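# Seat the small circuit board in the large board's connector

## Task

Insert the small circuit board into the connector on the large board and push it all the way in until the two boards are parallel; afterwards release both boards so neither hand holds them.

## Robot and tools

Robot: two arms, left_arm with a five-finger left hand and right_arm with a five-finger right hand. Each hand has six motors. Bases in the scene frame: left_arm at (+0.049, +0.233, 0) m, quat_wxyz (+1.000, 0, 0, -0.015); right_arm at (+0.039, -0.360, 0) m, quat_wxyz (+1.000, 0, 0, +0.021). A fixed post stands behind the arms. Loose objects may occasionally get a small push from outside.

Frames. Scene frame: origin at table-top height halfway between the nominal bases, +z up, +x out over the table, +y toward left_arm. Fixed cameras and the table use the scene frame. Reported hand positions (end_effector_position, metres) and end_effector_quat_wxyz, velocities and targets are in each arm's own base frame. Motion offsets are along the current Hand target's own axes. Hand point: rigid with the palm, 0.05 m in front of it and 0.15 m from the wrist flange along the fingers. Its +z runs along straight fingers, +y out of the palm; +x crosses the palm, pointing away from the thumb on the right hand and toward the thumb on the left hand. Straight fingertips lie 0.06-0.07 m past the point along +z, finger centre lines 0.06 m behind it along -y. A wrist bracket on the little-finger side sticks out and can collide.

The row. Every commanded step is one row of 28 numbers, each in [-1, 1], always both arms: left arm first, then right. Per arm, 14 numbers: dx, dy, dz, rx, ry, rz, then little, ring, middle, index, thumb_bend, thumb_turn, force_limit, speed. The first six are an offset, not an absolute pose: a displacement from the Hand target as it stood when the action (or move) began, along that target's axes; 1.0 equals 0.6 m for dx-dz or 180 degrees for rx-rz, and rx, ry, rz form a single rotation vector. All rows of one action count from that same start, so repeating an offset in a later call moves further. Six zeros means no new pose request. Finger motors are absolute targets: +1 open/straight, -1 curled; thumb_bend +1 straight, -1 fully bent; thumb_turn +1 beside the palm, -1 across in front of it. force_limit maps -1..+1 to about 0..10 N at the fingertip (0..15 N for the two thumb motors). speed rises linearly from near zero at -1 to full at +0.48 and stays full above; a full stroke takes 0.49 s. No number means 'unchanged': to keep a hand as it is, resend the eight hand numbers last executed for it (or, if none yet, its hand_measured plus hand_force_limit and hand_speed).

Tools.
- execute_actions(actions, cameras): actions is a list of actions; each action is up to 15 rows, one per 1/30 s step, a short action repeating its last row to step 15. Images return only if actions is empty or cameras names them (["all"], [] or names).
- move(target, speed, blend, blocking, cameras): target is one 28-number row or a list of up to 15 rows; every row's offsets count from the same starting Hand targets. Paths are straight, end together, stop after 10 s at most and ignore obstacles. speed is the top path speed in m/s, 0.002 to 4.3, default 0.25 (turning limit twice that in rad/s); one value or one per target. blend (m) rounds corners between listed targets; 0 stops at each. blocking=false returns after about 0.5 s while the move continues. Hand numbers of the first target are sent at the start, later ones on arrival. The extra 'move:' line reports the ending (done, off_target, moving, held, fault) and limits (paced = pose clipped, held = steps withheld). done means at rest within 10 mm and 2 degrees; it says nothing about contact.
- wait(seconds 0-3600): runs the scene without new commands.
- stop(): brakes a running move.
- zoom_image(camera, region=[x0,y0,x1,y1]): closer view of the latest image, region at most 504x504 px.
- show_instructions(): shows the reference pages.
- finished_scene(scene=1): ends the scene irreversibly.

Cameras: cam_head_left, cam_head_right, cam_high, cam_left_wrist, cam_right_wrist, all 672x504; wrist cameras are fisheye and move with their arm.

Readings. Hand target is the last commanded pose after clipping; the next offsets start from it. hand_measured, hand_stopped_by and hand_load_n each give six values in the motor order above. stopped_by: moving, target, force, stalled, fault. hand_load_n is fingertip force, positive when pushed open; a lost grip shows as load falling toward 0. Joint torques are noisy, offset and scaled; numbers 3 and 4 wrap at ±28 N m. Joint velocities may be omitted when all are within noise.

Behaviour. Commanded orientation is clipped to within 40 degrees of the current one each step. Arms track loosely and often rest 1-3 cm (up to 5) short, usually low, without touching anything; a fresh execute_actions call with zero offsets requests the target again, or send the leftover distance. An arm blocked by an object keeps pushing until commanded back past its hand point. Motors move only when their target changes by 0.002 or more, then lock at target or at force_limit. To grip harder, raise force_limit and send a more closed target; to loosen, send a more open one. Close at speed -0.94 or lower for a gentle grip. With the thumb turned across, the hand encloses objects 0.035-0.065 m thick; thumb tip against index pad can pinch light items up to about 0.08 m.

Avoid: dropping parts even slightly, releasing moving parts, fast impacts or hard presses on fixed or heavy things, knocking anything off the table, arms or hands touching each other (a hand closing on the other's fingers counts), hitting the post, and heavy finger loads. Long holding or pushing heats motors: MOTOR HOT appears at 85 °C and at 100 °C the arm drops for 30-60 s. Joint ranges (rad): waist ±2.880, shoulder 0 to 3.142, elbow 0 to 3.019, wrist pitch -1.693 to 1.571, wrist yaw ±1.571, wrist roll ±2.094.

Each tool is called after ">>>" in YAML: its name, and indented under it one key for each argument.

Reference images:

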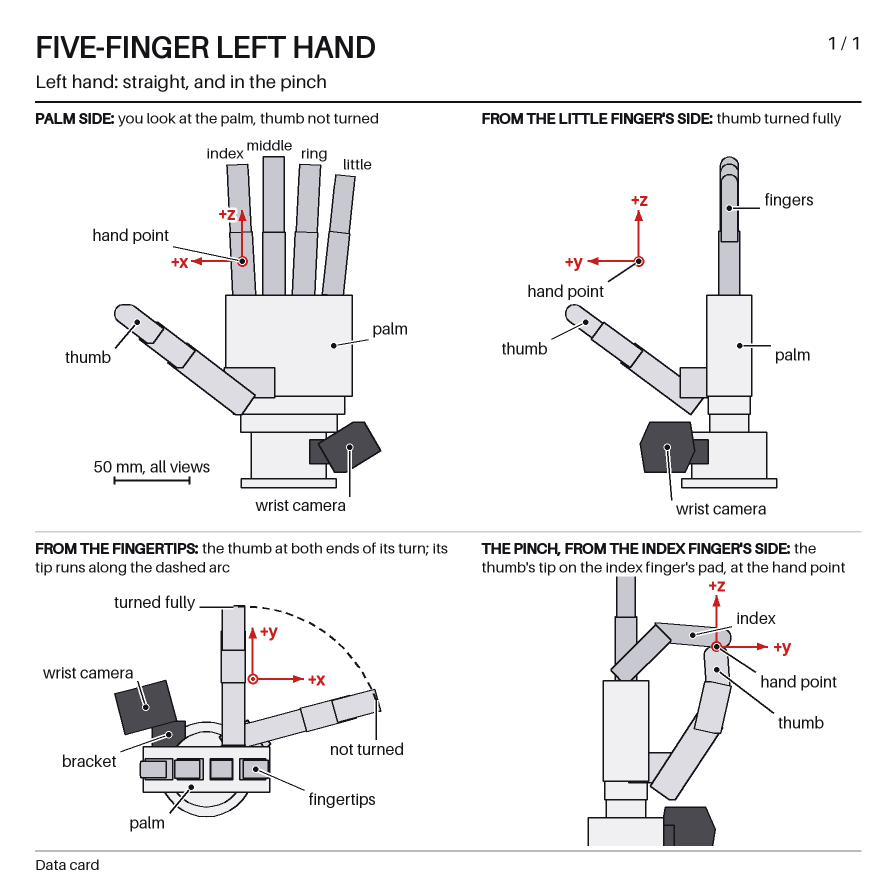

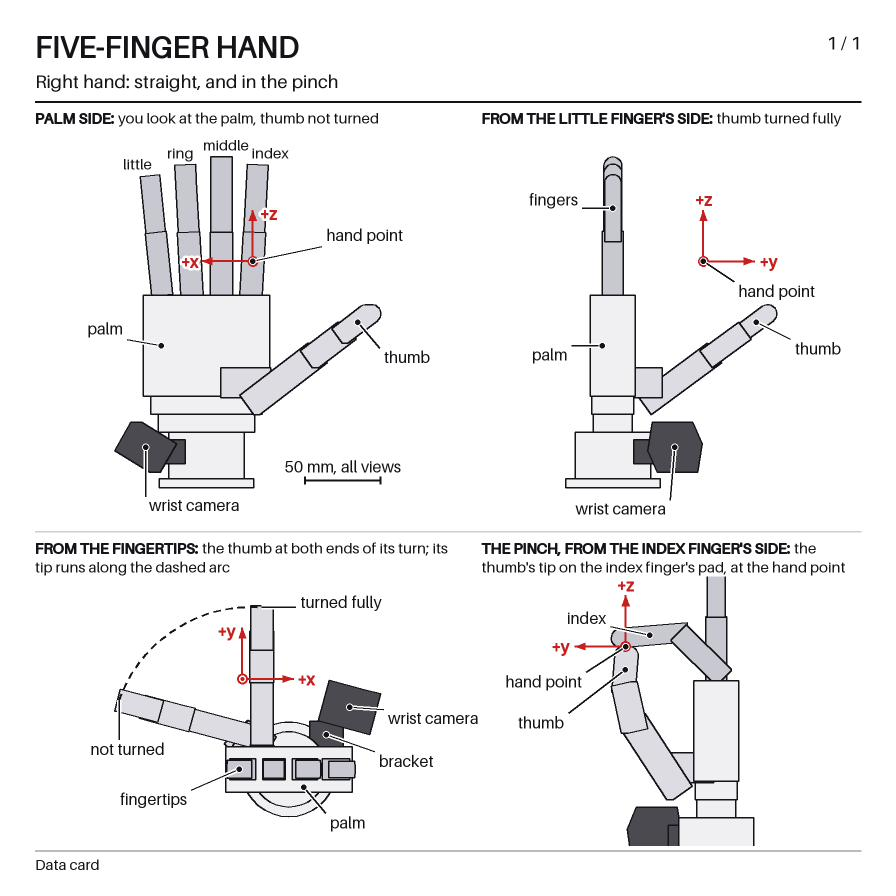

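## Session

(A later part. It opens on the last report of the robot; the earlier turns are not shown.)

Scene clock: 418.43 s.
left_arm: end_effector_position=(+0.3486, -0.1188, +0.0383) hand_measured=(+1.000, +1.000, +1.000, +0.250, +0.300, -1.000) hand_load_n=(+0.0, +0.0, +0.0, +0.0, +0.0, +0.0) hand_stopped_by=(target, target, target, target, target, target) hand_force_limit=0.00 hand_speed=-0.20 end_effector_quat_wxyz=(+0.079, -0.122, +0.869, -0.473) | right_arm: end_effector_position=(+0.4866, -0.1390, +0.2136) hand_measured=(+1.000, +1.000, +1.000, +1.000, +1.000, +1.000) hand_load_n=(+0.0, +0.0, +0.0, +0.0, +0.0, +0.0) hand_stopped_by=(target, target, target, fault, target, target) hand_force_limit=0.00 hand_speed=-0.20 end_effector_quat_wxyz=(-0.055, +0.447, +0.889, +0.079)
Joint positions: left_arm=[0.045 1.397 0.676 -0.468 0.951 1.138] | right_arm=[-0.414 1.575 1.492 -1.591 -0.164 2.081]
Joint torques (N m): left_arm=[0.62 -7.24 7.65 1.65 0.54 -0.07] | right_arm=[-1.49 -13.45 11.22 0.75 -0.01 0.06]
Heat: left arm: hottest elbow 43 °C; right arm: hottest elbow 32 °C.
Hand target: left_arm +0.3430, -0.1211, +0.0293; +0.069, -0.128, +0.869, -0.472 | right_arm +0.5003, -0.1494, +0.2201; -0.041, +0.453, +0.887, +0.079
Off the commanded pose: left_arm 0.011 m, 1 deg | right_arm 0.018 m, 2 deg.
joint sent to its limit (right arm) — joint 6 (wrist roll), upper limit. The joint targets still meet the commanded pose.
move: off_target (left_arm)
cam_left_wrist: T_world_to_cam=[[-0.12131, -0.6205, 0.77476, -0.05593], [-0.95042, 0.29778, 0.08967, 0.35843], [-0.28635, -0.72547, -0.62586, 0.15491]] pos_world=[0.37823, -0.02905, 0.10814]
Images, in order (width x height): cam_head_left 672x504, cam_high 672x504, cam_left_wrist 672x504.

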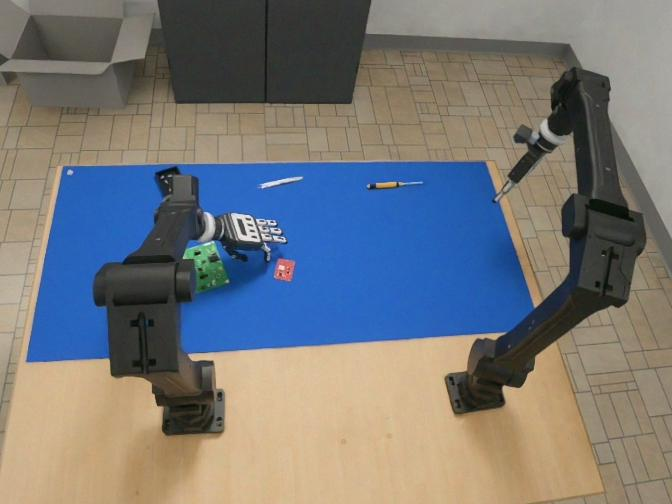

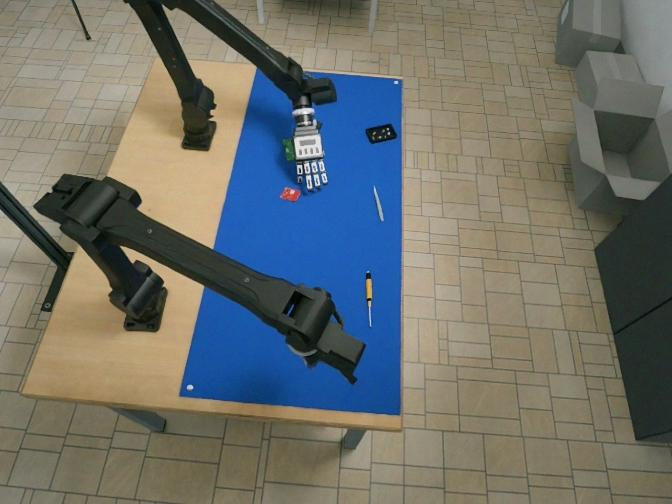

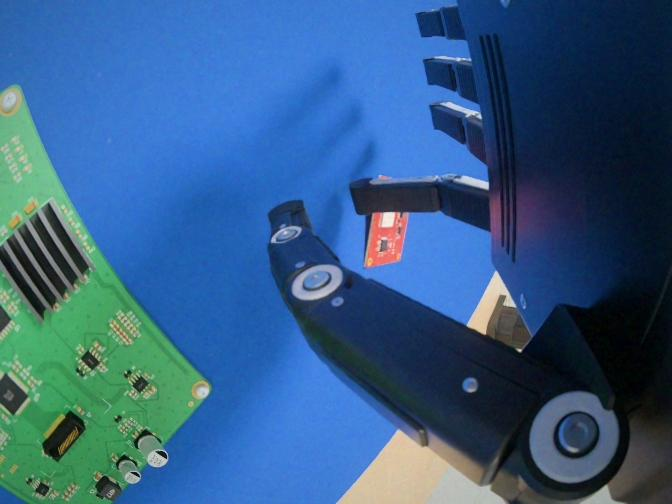

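>>> move:
  target:
    - [0,0.0098,0.0064,0,0,0,1,1,1,0.25,0.3,-1,0,-0.2,0,0,0,0,0,0,1,1,1,1,1,1,0,-0.2]
    - [0.0078,-0.006,0.0307,0,0,0,1,1,1,0.25,0.3,-1,0,-0.2,0,0,0,0,0,0,1,1,1,1,1,1,0,-0.2]
    - [0.0165,-0.0292,0.0664,0,0,0,1,1,1,0.25,0.3,-1,0,-0.2,0,0,0,0,0,0,1,1,1,1,1,1,0,-0.2]
  cameras: ["cam_left_wrist","cam_head_left","cam_high"]
  speed: 0.05
  blend: 0.005

>>> zoom_image:
  camera: "cam_head_left"
  region: [240, 220, 320, 290]

>>> zoom_image:
  camera: "cam_high"
  region: [260, 140, 340, 210]

Scene clock: 441.03 s.
left_arm: end_effector_position=(+0.3528, -0.1631, +0.0325) hand_measured=(+1.000, +1.000, +1.000, +0.250, +0.300, -1.000) hand_load_n=(+0.0, +0.0, +0.0, +0.0, +0.0, +0.0) hand_stopped_by=(target, target, target, target, target, target) hand_force_limit=0.00 hand_speed=-0.20 end_effector_quat_wxyz=(+0.080, -0.121, +0.868, -0.475) | right_arm: end_effector_position=(+0.4866, -0.1390, +0.2136) hand_measured=(+1.000, +1.000, +1.000, +1.000, +1.000, +1.000) hand_load_n=(+0.0, +0.0, +0.0, +0.5, +0.0, +0.0) hand_stopped_by=(target, target, target, fault, target, target) hand_force_limit=0.00 hand_speed=-0.20 end_effector_quat_wxyz=(-0.055, +0.447, +0.889, +0.079)
Joint positions: left_arm=[-0.085 1.409 0.648 -0.271 0.895 0.946] | right_arm=[-0.414 1.575 1.492 -1.591 -0.164 2.081]
Joint torques (N m): left_arm=[-0.21 -7.36 7.21 1.96 0.4 -0.12] | right_arm=[-1.14 -13.16 11.21 0.75 -0.01 0.06]
Heat: left arm: hottest elbow 40 °C; right arm: hottest elbow 33 °C.
Hand target: left_arm +0.3457, -0.1651, +0.0222; +0.069, -0.128, +0.869, -0.473 | right_arm +0.5003, -0.1494, +0.2201; -0.041, +0.453, +0.887, +0.079
Off the commanded pose: left_arm 0.012 m, 1 deg | right_arm 0.018 m, 2 deg.
joint sent to its limit (right arm) — joint 6 (wrist roll), upper limit. The joint targets still meet the commanded pose.
move: off_target (left_arm); blend cut to 0.0035 m at target 1
cam_left_wrist: T_world_to_cam=[[-0.12446, -0.61872, 0.77569, -0.07704], [-0.95033, 0.2991, 0.08609, 0.37644], [-0.28528, -0.72644, -0.62522, 0.11978]] pos_world=[0.38233, -0.07325, 0.10224]
Images, in order (width x height): cam_head_left 672x504, cam_high 672x504, cam_left_wrist 672x504.

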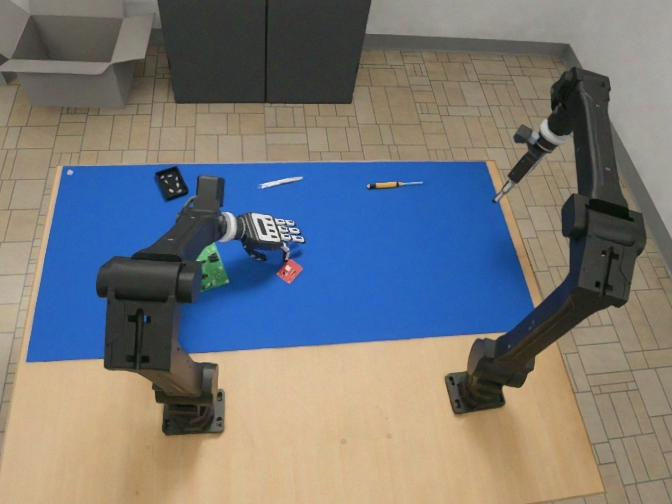

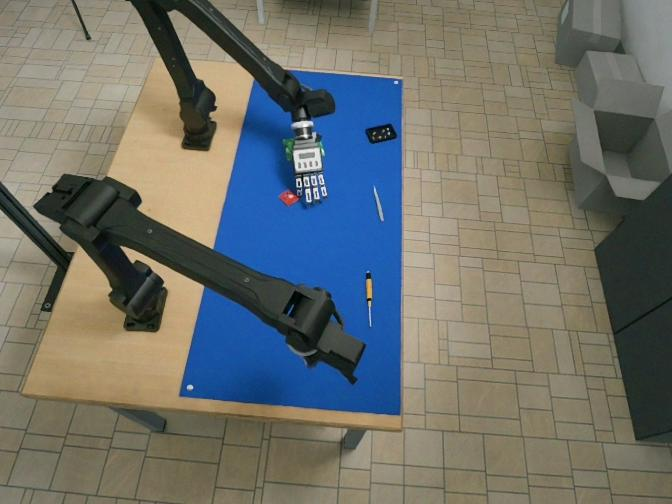

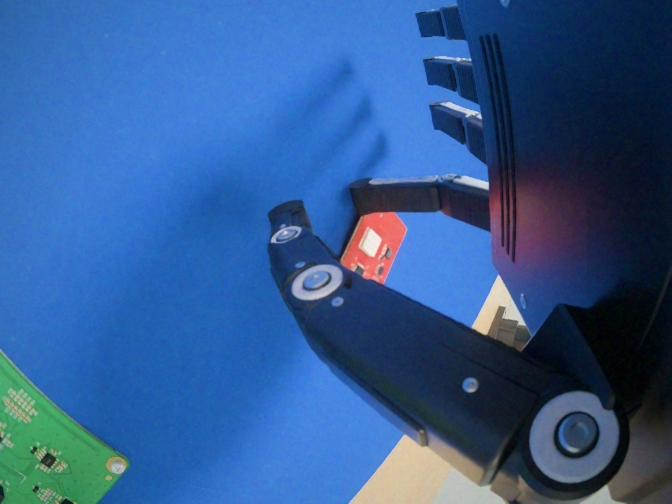

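Scaled by 6.300 from the camera's image (finer frame: 960x720).

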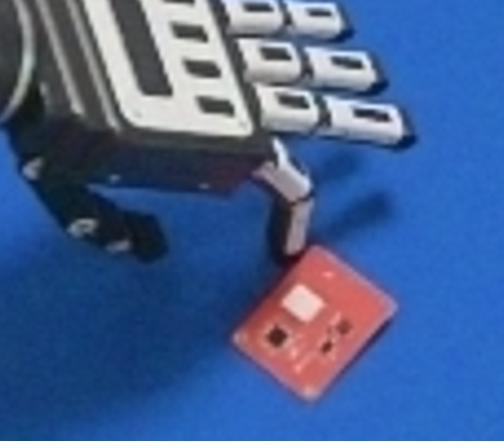

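Scaled by 6.300 from the camera's image (finer frame: 960x720).

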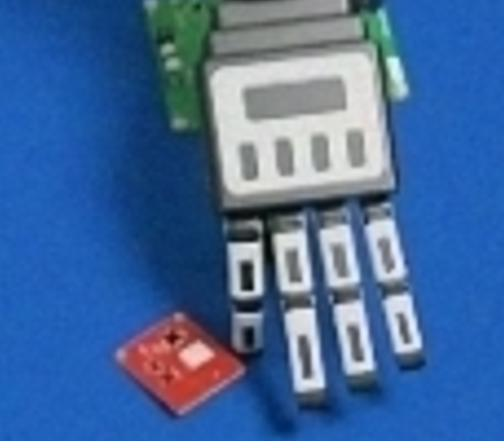

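>>> move:
  target:
    - [0.0335,-0.017,0.0263,0,0,0,1,1,1,0.25,0.3,-1,0,-0.2,0,0,0,0,0,0,1,1,1,1,1,1,0,-0.2]
    - [0.0533,-0.0222,0.0342,0,0,0,1,1,1,0.25,0.3,-1,0,-0.2,0,0,0,0,0,0,1,1,1,1,1,1,0,-0.2]
    - [0.0828,-0.0242,0.0373,0,0,0,1,1,1,0.25,0.3,-1,0,-0.2,0,0,0,0,0,0,1,1,1,1,1,1,0,-0.2]
  cameras: ["cam_left_wrist","cam_head_left","cam_high"]
  speed: 0.05
  blend: 0.005

>>> zoom_image:
  camera: "cam_head_left"
  region: [240, 220, 320, 290]

>>> zoom_image:
  camera: "cam_high"
  region: [260, 140, 340, 210]

Scene clock: 461.87 s.
left_arm: end_effector_position=(+0.3174, -0.2034, +0.0283) hand_measured=(+1.000, +1.000, +1.000, +0.250, +0.300, -1.000) hand_load_n=(+0.0, +0.0, +0.0, +0.0, +0.0, +0.0) hand_stopped_by=(target, target, target, target, target, target) hand_force_limit=0.00 hand_speed=-0.20 end_effector_quat_wxyz=(+0.078, -0.124, +0.869, -0.474) | right_arm: end_effector_position=(+0.4866, -0.1390, +0.2136) hand_measured=(+1.000, +1.000, +1.000, +1.000, +1.000, +1.000) hand_load_n=(+0.0, +0.0, +0.0, +0.0, +0.0, +0.0) hand_stopped_by=(target, target, target, fault, target, target) hand_force_limit=0.00 hand_speed=-0.20 end_effector_quat_wxyz=(-0.055, +0.447, +0.889, +0.079)
Joint positions: left_arm=[-0.223 1.338 0.545 -0.112 0.815 0.769] | right_arm=[-0.414 1.575 1.492 -1.591 -0.164 2.081]
Joint torques (N m): left_arm=[-0.56 -7.88 6.37 1.78 0.45 -0.08] | right_arm=[-1.26 -13.04 11.19 0.77 -0.02 0.05]
Heat: left arm: hottest elbow 38 °C; right arm: hottest elbow 33 °C.
Hand target: left_arm +0.3057, -0.2049, +0.0222; +0.069, -0.128, +0.869, -0.472 | right_arm +0.5003, -0.1494, +0.2201; -0.041, +0.453, +0.887, +0.079
Off the commanded pose: left_arm 0.013 m, 1 deg | right_arm 0.018 m, 2 deg.
joint sent to its limit (right arm) — joint 6 (wrist roll), upper limit. The joint targets still meet the commanded pose.
move: off_target (left_arm)
cam_left_wrist: T_world_to_cam=[[-0.11785, -0.61983, 0.77583, -0.10555], [-0.9506, 0.29636, 0.09237, 0.35448], [-0.28718, -0.72662, -0.62414, 0.07834]] pos_world=[0.34703, -0.11355, 0.09804]
Images, in order (width x height): cam_head_left 672x504, cam_high 672x504, cam_left_wrist 672x504.

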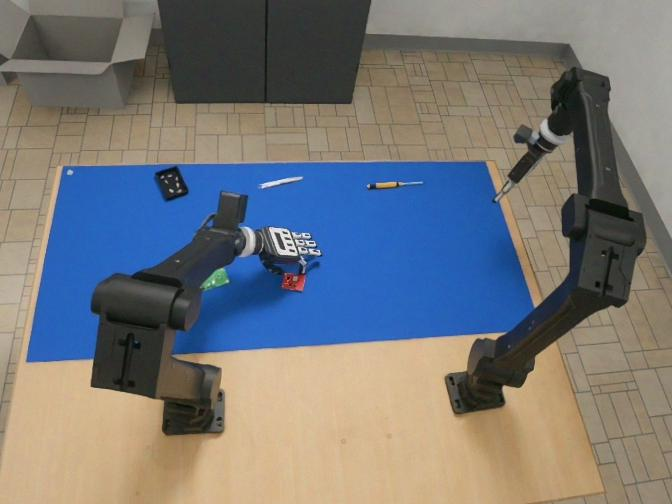

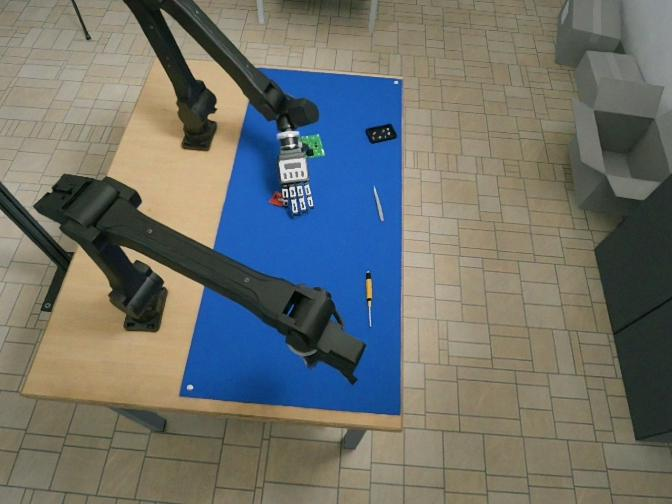

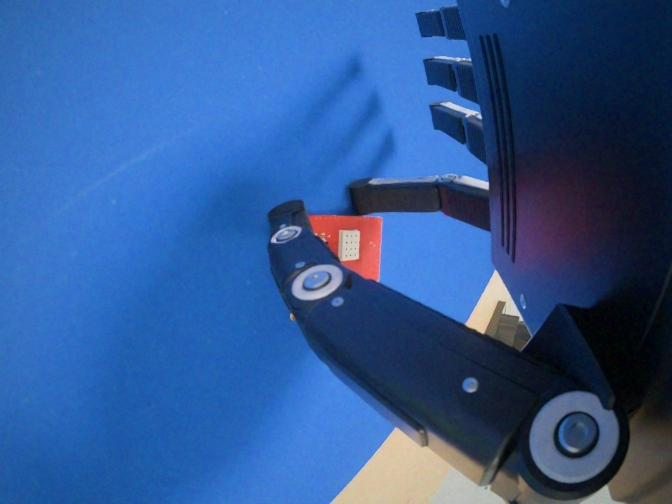

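Scaled by 6.300 from the camera's image (finer frame: 960x720).

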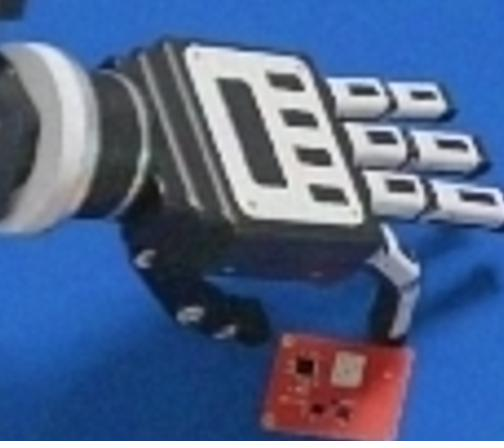

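Scaled by 6.300 from the camera's image (finer frame: 960x720).

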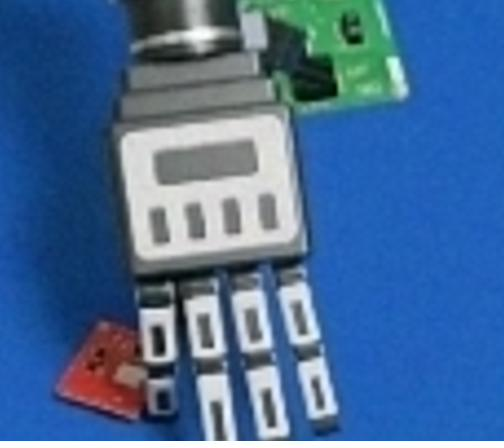

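>>> move:
  target:
    - [-0.032,-0.075,-0.0373,0,0,0,1,1,1,0.25,0.3,-1,0,-0.2,0,0,0,0,0,0,1,1,1,1,1,1,0,-0.2]
    - [0.0155,-0.094,-0.0168,0,-0.3028,-0.1967,1,1,0.5,0.5,0.6,-1,0,-0.2,0,0,0,0,0,0,1,1,1,1,1,1,0,-0.2]
  cameras: ["cam_left_wrist","cam_head_left","cam_high"]
  speed: 0.2

>>> zoom_image:
  camera: "cam_head_left"
  region: [240, 220, 320, 290]

>>> zoom_image:
  camera: "cam_high"
  region: [260, 140, 340, 210]

Scene clock: 500.57 s.
left_arm: end_effector_position=(+0.3017, -0.2236, +0.0727) hand_measured=(+1.000, +1.000, +0.500, +0.500, +0.600, -1.000) hand_load_n=(+0.0, +0.0, +0.0, +0.0, +0.0, +0.0) hand_stopped_by=(target, target, target, target, target, target) hand_force_limit=0.00 hand_speed=-0.20 end_effector_quat_wxyz=(+0.314, -0.573, +0.665, -0.362) | right_arm: end_effector_position=(+0.4866, -0.1390, +0.2136) hand_measured=(+1.000, +1.000, +1.000, +1.000, +1.000, +1.000) hand_load_n=(+0.0, +0.0, +0.0, +0.0, +0.0, +0.0) hand_stopped_by=(target, target, target, fault, target, target) hand_force_limit=0.00 hand_speed=-0.20 end_effector_quat_wxyz=(-0.055, +0.447, +0.889, +0.079)
Joint positions: left_arm=[-0.778 0.991 0.409 -0.091 -0.522 -0.375] | right_arm=[-0.414 1.575 1.492 -1.591 -0.164 2.081]
Joint torques (N m): left_arm=[-0.38 -2.32 11.82 1.22 -0.37 -0.13] | right_arm=[-0.85 -12.98 11.28 0.72 -0.03 0.04]
Heat: left arm: hottest elbow 37 °C; right arm: hottest elbow 34 °C.
Hand target: left_arm +0.3034, -0.2288, +0.0750; +0.312, -0.575, +0.665, -0.361 | right_arm +0.5003, -0.1494, +0.2201; -0.041, +0.453, +0.887, +0.079
Off the commanded pose: left_arm 0.006 m, 0 deg | right_arm 0.018 m, 2 deg.
joint sent to its limit (right arm) — joint 6 (wrist roll), upper limit. The joint targets still meet the commanded pose.
move: done
cam_left_wrist: T_world_to_cam=[[0.5138, -0.35811, 0.7796, -0.28668], [-0.67164, -0.73329, 0.10581, 0.02609], [0.53378, -0.57797, -0.61728, -0.12799]] pos_world=[0.23313, -0.1575, 0.14173]
Images, in order (width x height): cam_head_left 672x504, cam_high 672x504, cam_left_wrist 672x504.

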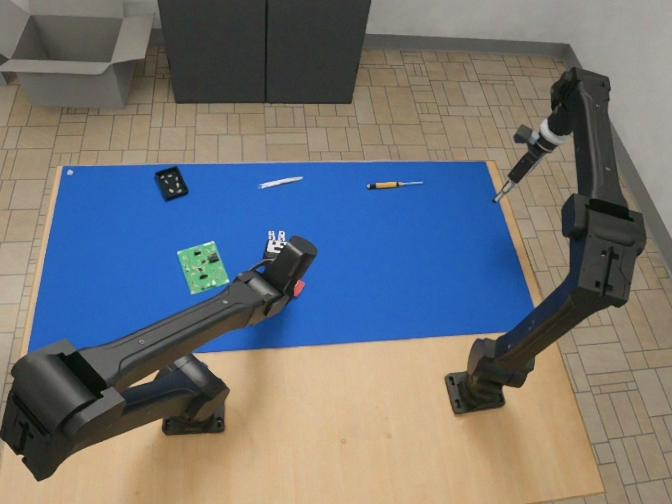

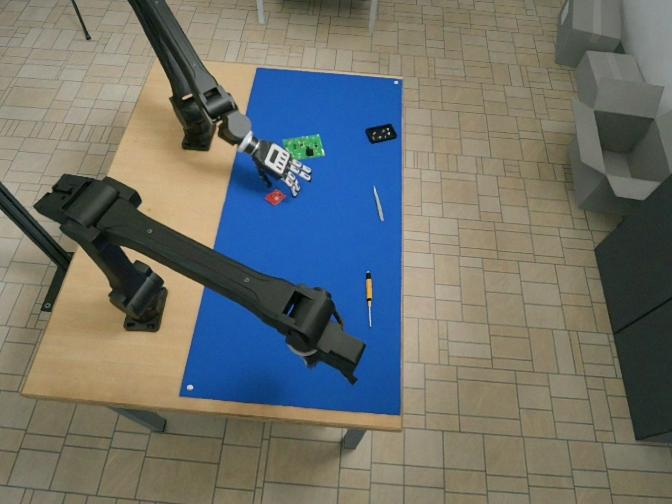

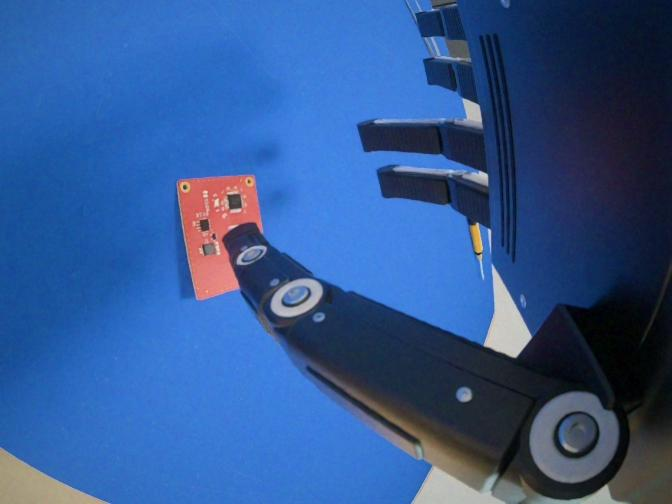

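Scaled by 6.300 from the camera's image (finer frame: 960x720).

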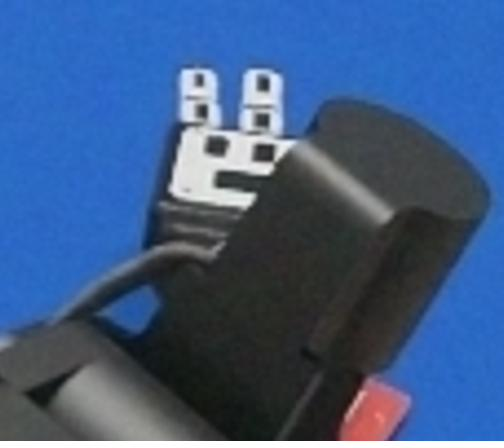

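Scaled by 6.300 from the camera's image (finer frame: 960x720).

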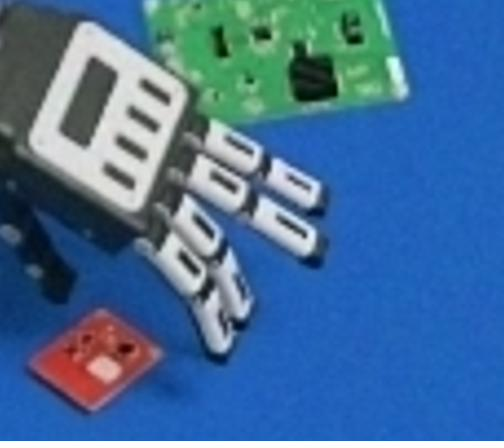

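>>> move:
  target: [0.0207,0.0542,-0.013,0,0.1104,0.0717,1,1,0.5,0.5,0.6,-1,0,-0.2,0,0,0,0,0,0,1,1,1,1,1,1,0,-0.2]
  cameras: ["cam_left_wrist","cam_head_left","cam_high"]
  speed: 0.1

>>> zoom_image:
  camera: "cam_high"
  region: [250, 160, 330, 230]

>>> zoom_image:
  camera: "cam_left_wrist"
  region: [160, 80, 480, 360]

Scene clock: 524.27 s.
left_arm: end_effector_position=(+0.2786, -0.2421, +0.0561) hand_measured=(+1.000, +1.000, +0.500, +0.500, +0.600, -1.000) hand_load_n=(+0.0, +0.0, +0.0, +0.0, +0.0, +0.0) hand_stopped_by=(target, target, target, target, target, target) hand_force_limit=0.00 hand_speed=-0.20 end_effector_quat_wxyz=(+0.227, -0.429, +0.768, -0.417) | right_arm: end_effector_position=(+0.4866, -0.1390, +0.2136) hand_measured=(+1.000, +1.000, +1.000, +1.000, +1.000, +1.000) hand_load_n=(+0.0, +0.0, +0.0, +0.0, +0.0, +0.0) hand_stopped_by=(target, target, target, fault, target, target) hand_force_limit=0.00 hand_speed=-0.20 end_effector_quat_wxyz=(-0.055, +0.447, +0.889, +0.079)
Joint positions: left_arm=[-0.666 0.988 0.34 0.065 -0.086 -0.067] | right_arm=[-0.414 1.575 1.492 -1.591 -0.164 2.081]
Joint torques (N m): left_arm=[0.97 -2.37 8.77 2.52 -0.01 0.14] | right_arm=[-0.79 -12.98 11.17 0.73 -0.01 0.05]
Heat: left arm: hottest elbow 39 °C; right arm: hottest elbow 34 °C.
Hand target: left_arm +0.2776, -0.2377, +0.0521; +0.231, -0.426, +0.768, -0.418 | right_arm +0.5003, -0.1494, +0.2201; -0.041, +0.453, +0.887, +0.079
Off the commanded pose: left_arm 0.006 m, 1 deg | right_arm 0.018 m, 2 deg.
joint sent to its limit (right arm) — joint 6 (wrist roll), upper limit. The joint targets still meet the commanded pose.
move: done
cam_left_wrist: T_world_to_cam=[[0.33887, -0.53009, 0.77728, -0.26118], [-0.90719, -0.40307, 0.12062, 0.14349], [0.24935, -0.74601, -0.61748, -0.09809]] pos_world=[0.24313, -0.15379, 0.12513]
Images, in order (width x height): cam_head_left 672x504, cam_high 672x504, cam_left_wrist 672x504.

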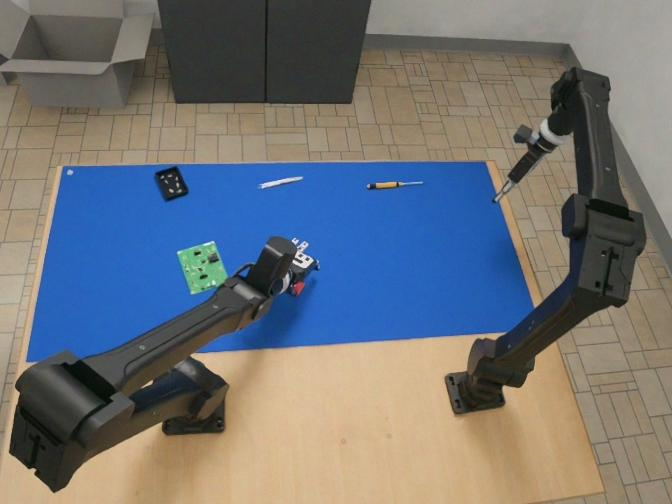

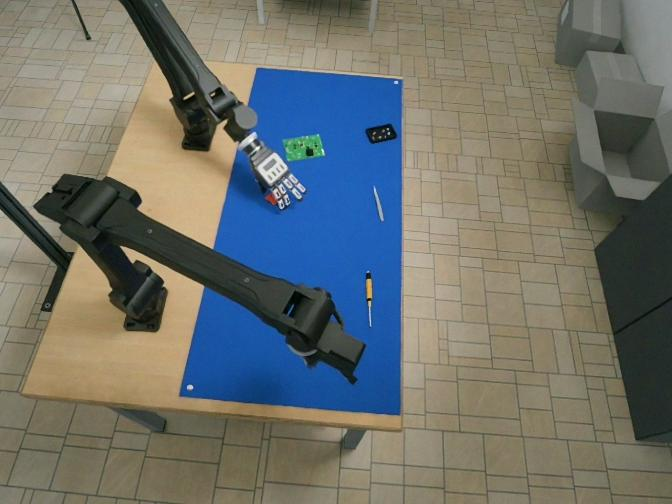

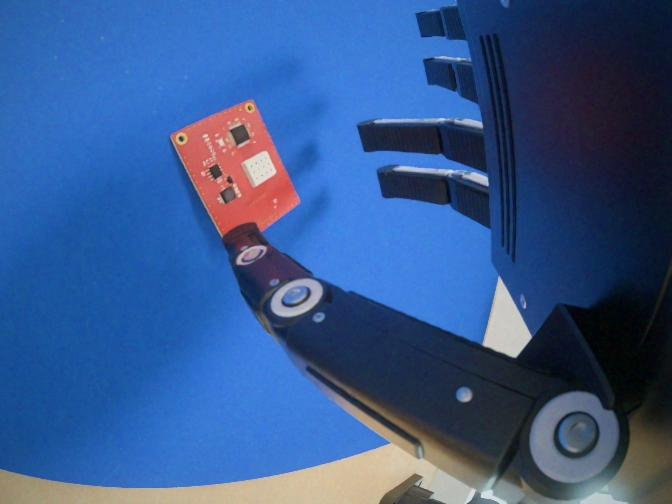

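Scaled by 6.300 from the camera's image (finer frame: 960x720).

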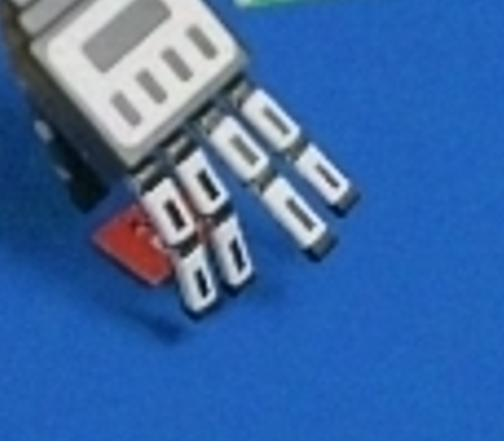

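Scaled by 1.575 from the camera's image (finer frame: 960x720).

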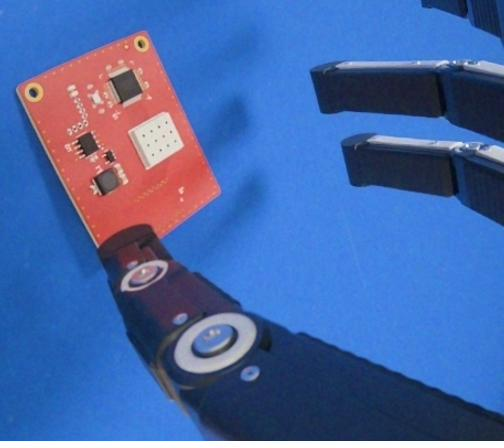

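>>> move:
  target: [-0.0117,0.0363,0.0117,0,-0.0089,-0.0058,1,1,0.5,0.5,0.6,-1,0,-0.2,0,0,0,0,0,0,1,1,1,1,1,1,0,-0.2]
  cameras: ["cam_left_wrist","cam_head_left","cam_high"]
  speed: 0.05

>>> zoom_image:
  camera: "cam_high"
  region: [250, 160, 330, 230]

>>> zoom_image:
  camera: "cam_left_wrist"
  region: [160, 80, 480, 360]

Scene clock: 563.43 s.
left_arm: end_effector_position=(+0.2776, -0.2334, +0.0381) hand_measured=(+1.000, +1.000, +0.500, +0.500, +0.600, -1.000) hand_load_n=(+0.0, +0.0, +0.0, -0.5, +0.0, +0.0) hand_stopped_by=(target, target, target, target, target, target) hand_force_limit=0.00 hand_speed=-0.20 end_effector_quat_wxyz=(+0.238, -0.434, +0.762, -0.419) | right_arm: end_effector_position=(+0.4866, -0.1390, +0.2136) hand_measured=(+1.000, +1.000, +1.000, +1.000, +1.000, +1.000) hand_load_n=(+0.0, +0.0, -0.5, +0.0, +0.0, +0.0) hand_stopped_by=(target, target, target, fault, target, target) hand_force_limit=0.00 hand_speed=-0.20 end_effector_quat_wxyz=(-0.055, +0.447, +0.889, +0.079)
Joint positions: left_arm=[-0.657 1.022 0.288 0.164 -0.101 -0.066] | right_arm=[-0.414 1.575 1.492 -1.591 -0.164 2.081]
Joint torques (N m): left_arm=[0.5 -1.96 8.34 2.45 -0.15 -0.03] | right_arm=[-1.26 -13.1 11.21 0.72 -0.03 0.07]
Heat: left arm: hottest elbow 36 °C; right arm: hottest elbow 34 °C.
Hand target: left_arm +0.2763, -0.2286, +0.0301; +0.238, -0.439, +0.761, -0.414 | right_arm +0.5003, -0.1494, +0.2201; -0.041, +0.453, +0.887, +0.079
Off the commanded pose: left_arm 0.010 m, 1 deg | right_arm 0.018 m, 2 deg.
joint sent to its limit (right arm) — joint 6 (wrist roll), upper limit. The joint targets still meet the commanded pose.
move: done
cam_left_wrist: T_world_to_cam=[[0.3378, -0.52225, 0.78304, -0.24044], [-0.90022, -0.42213, 0.10681, 0.14244], [0.27476, -0.74099, -0.61274, -0.10859]] pos_world=[0.23928, -0.14591, 0.10652]
Images, in order (width x height): cam_head_left 672x504, cam_high 672x504, cam_left_wrist 672x504.

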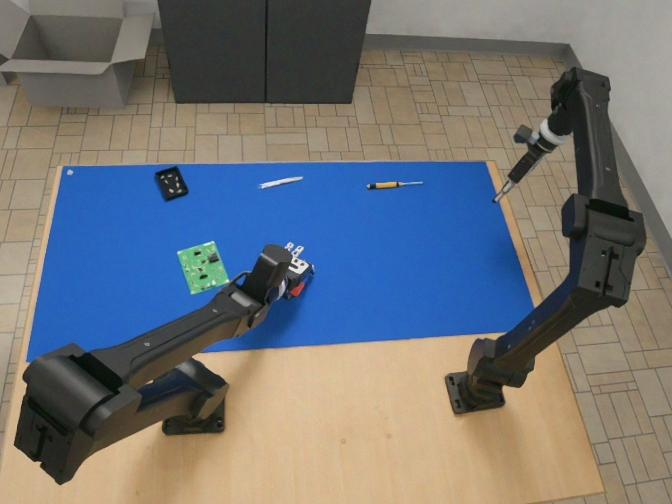

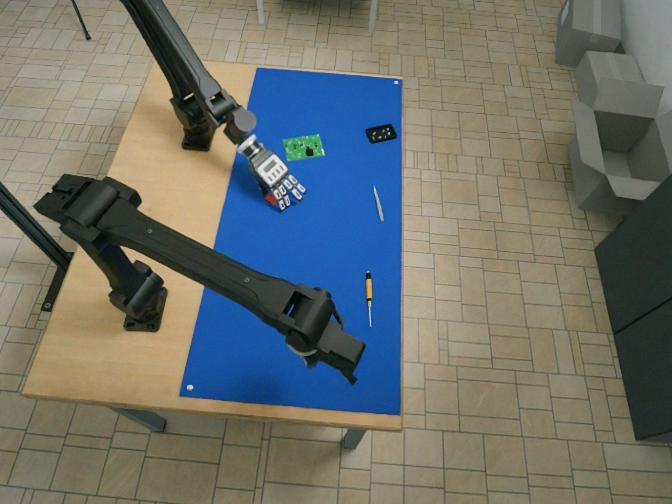

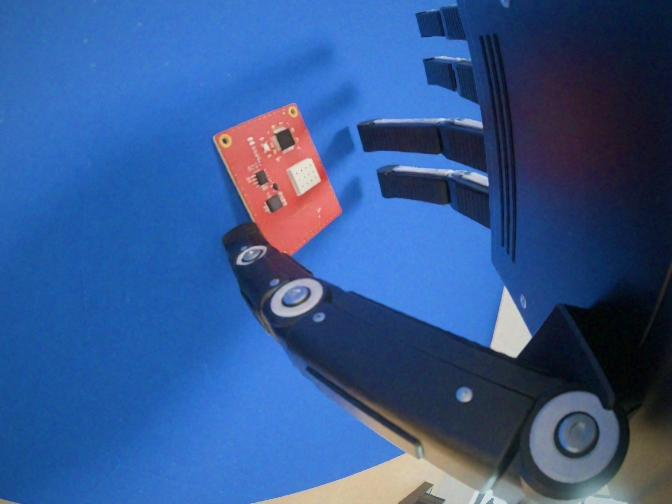

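Scaled by 6.300 from the camera's image (finer frame: 960x720).

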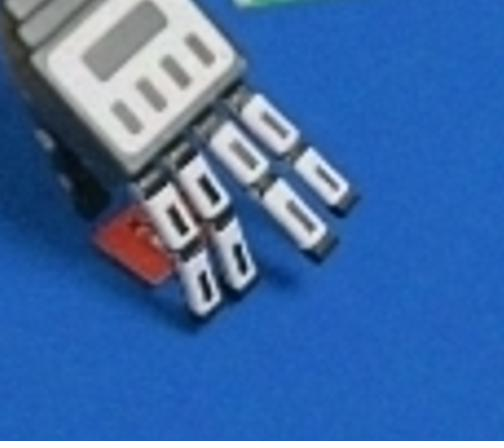

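Scaled by 1.575 from the camera's image (finer frame: 960x720).

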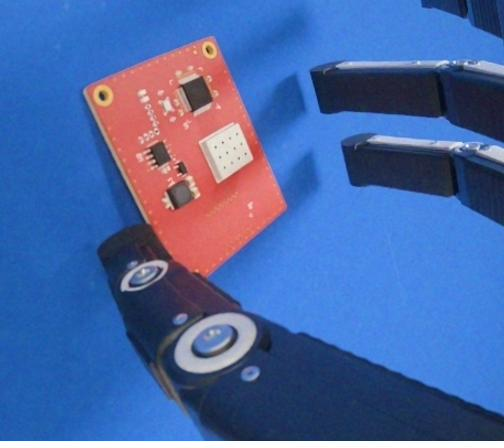

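>>> move:
  target:
    - [0,0.0091,0.0059,0,0,0,1,1,0.5,0.5,0.6,-1,0,-0.2,0,0,0,0,0,0,1,1,1,1,1,1,0,-0.2]
    - [0,0.0045,0.0129,0,0,0,1,1,0.5,0.5,0.6,-1,0,-0.2,0,0,0,0,0,0,1,1,1,1,1,1,0,-0.2]
  cameras: ["cam_left_wrist","cam_high"]
  speed: 0.04

>>> zoom_image:
  camera: "cam_left_wrist"
  region: [180, 80, 420, 290]

Scene clock: 592.20 s.
left_arm: end_effector_position=(+0.2787, -0.2341, +0.0310) hand_measured=(+1.000, +1.000, +0.500, +0.500, +0.600, -1.000) hand_load_n=(+0.0, +0.0, +0.0, +0.0, +4.0, +0.0) hand_stopped_by=(target, target, target, target, target, target) hand_force_limit=0.00 hand_speed=-0.20 end_effector_quat_wxyz=(+0.238, -0.434, +0.761, -0.419) | right_arm: end_effector_position=(+0.4866, -0.1390, +0.2136) hand_measured=(+1.000, +1.000, +1.000, +1.000, +1.000, +1.000) hand_load_n=(+0.0, +0.0, +0.0, +0.0, +0.0, +0.0) hand_stopped_by=(target, target, target, fault, target, target) hand_force_limit=0.00 hand_speed=-0.20 end_effector_quat_wxyz=(-0.055, +0.447, +0.889, +0.079)
Joint positions: left_arm=[-0.656 1.055 0.278 0.208 -0.101 -0.066] | right_arm=[-0.414 1.575 1.492 -1.591 -0.164 2.081]
Joint torques (N m): left_arm=[0.97 -1.44 9.11 2.43 -0.08 0.02] | right_arm=[-0.97 -13.16 11.12 0.73 -0.02 0.04]
Heat: left arm: hottest elbow 36 °C; right arm: hottest elbow 34 °C.
Hand target: left_arm +0.2806, -0.2312, +0.0236; +0.238, -0.439, +0.761, -0.414 | right_arm +0.5003, -0.1494, +0.2201; -0.041, +0.453, +0.887, +0.079
Off the commanded pose: left_arm 0.008 m, 1 deg | right_arm 0.018 m, 2 deg.
joint sent to its limit (right arm) — joint 6 (wrist roll), upper limit. The joint targets still meet the commanded pose.
move: done
cam_left_wrist: T_world_to_cam=[[0.33703, -0.52134, 0.78397, -0.23511], [-0.9002, -0.42235, 0.10614, 0.1438], [0.27577, -0.74151, -0.61165, -0.11418]] pos_world=[0.24018, -0.1465, 0.09921]
Images, in order (width x height): cam_high 672x504, cam_left_wrist 672x504.

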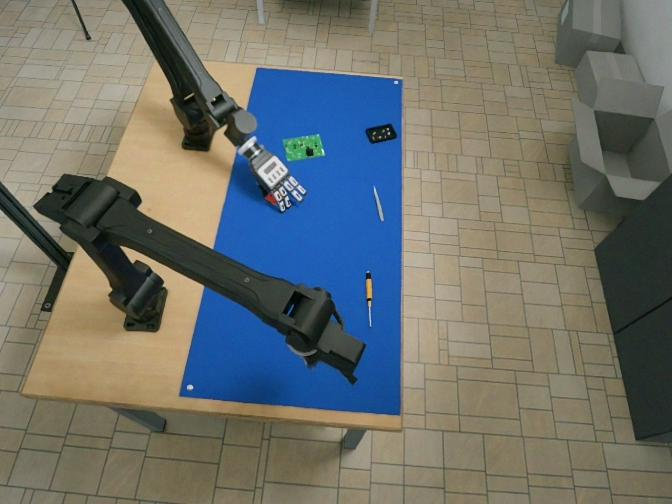

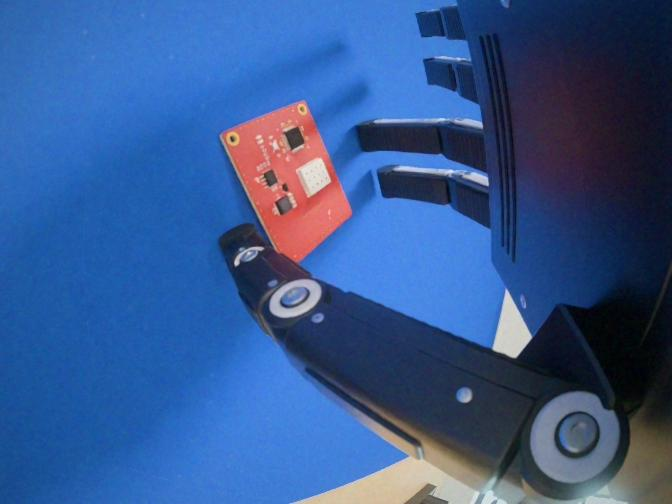

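Scaled by 2.100 from the camera's image (finer frame: 960x720).

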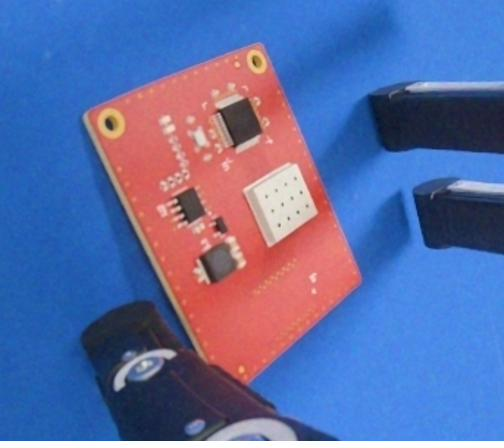

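>>> move:
  target: [0,-0.0056,-0.0036,0,0,0,1,1,0.5,0.5,0.6,-1,0,-0.2,0,0,0,0,0,0,1,1,1,1,1,1,0,-0.2]
  cameras: ["cam_left_wrist"]
  speed: 0.04

>>> zoom_image:
  camera: "cam_left_wrist"
  region: [180, 80, 420, 290]

Scene clock: 596.93 s.
left_arm: end_effector_position=(+0.2787, -0.2342, +0.0311) hand_measured=(+1.000, +1.000, +0.500, +0.500, +0.600, -1.000) hand_load_n=(+0.0, -0.5, +0.0, +0.0, +4.0, +0.0) hand_stopped_by=(target, target, target, target, target, target) hand_force_limit=0.00 hand_speed=-0.20 end_effector_quat_wxyz=(+0.238, -0.434, +0.761, -0.419) | right_arm: end_effector_position=(+0.4866, -0.1390, +0.2136) hand_measured=(+1.000, +1.000, +1.000, +1.000, +1.000, +1.000) hand_load_n=(+0.0, +0.0, +0.0, +0.0, +0.0, +0.0) hand_stopped_by=(target, target, target, fault, target, target) hand_force_limit=0.00 hand_speed=-0.20 end_effector_quat_wxyz=(-0.055, +0.447, +0.889, +0.079)
Joint positions: left_arm=[-0.656 1.055 0.278 0.209 -0.101 -0.066] | right_arm=[-0.414 1.575 1.492 -1.591 -0.164 2.081]
Joint torques (N m): left_arm=[0.56 -0.97 9.58 1.87 -0.11 -0.02] | right_arm=[-1.08 -13.22 11.18 0.75 -0.01 0.04]
Heat: left arm: hottest elbow 36 °C; right arm: hottest elbow 34 °C.
Hand target: left_arm +0.2806, -0.2312, +0.0277; +0.238, -0.439, +0.761, -0.414 | right_arm +0.5003, -0.1494, +0.2201; -0.041, +0.453, +0.887, +0.079
Off the commanded pose: left_arm 0.005 m, 1 deg | right_arm 0.018 m, 2 deg.
joint sent to its limit (right arm) — joint 6 (wrist roll), upper limit. The joint targets still meet the commanded pose.
move: done
cam_left_wrist: T_world_to_cam=[[0.33674, -0.52117, 0.78422, -0.23511], [-0.90034, -0.42205, 0.10612, 0.14387], [0.27567, -0.7418, -0.61135, -0.11417]] pos_world=[0.24018, -0.1465, 0.09931]

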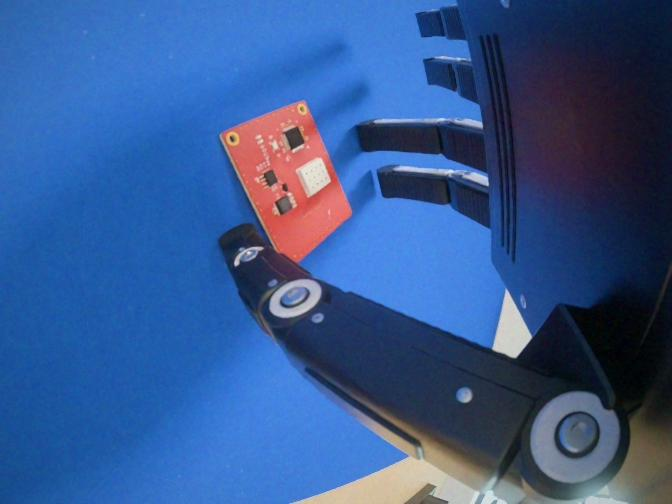

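Scaled by 2.100 from the camera's image (finer frame: 960x720).

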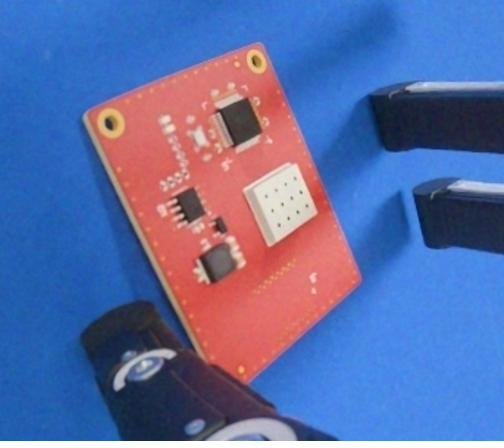

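>>> move:
  target: [0,-0.0042,-0.0027,0,0,0,1,1,0.5,0.5,0.6,-1,0,-0.2,0,0,0,0,0,0,1,1,1,1,1,1,0,-0.2]
  cameras: []
  speed: 0.04

Scene clock: 604.70 s.
left_arm: end_effector_position=(+0.2784, -0.2338, +0.0310) hand_measured=(+1.000, +1.000, +0.500, +0.500, +0.600, -1.000) hand_load_n=(+0.0, +0.0, +0.0, +0.0, +2.5, +0.0) hand_stopped_by=(target, target, target, target, target, target) hand_force_limit=0.00 hand_speed=-0.20 end_effector_quat_wxyz=(+0.238, -0.434, +0.761, -0.419) | right_arm: end_effector_position=(+0.4866, -0.1390, +0.2136) hand_measured=(+1.000, +1.000, +1.000, +1.000, +1.000, +1.000) hand_load_n=(+0.0, +0.0, +0.0, +0.0, +0.0, +0.0) hand_stopped_by=(target, target, target, fault, target, target) hand_force_limit=0.00 hand_speed=-0.20 end_effector_quat_wxyz=(-0.055, +0.447, +0.889, +0.079)
Joint positions: left_arm=[-0.656 1.054 0.278 0.206 -0.101 -0.066] | right_arm=[-0.414 1.575 1.492 -1.591 -0.164 2.081]
Joint torques (N m): left_arm=[0.73 -2.61 9.85 1.33 -0.09 0.04] | right_arm=[-0.91 -13.04 11.23 0.73 -0.01 0.05]
Heat: left arm: hottest elbow 36 °C; right arm: hottest elbow 34 °C.
Hand target: left_arm +0.2807, -0.2311, +0.0306; +0.238, -0.439, +0.761, -0.414 | right_arm +0.5003, -0.1494, +0.2201; -0.041, +0.453, +0.887, +0.079
Off the commanded pose: left_arm 0.003 m, 1 deg | right_arm 0.018 m, 2 deg.
joint sent to its limit (right arm) — joint 6 (wrist roll), upper limit. The joint targets still meet the commanded pose.
move: done


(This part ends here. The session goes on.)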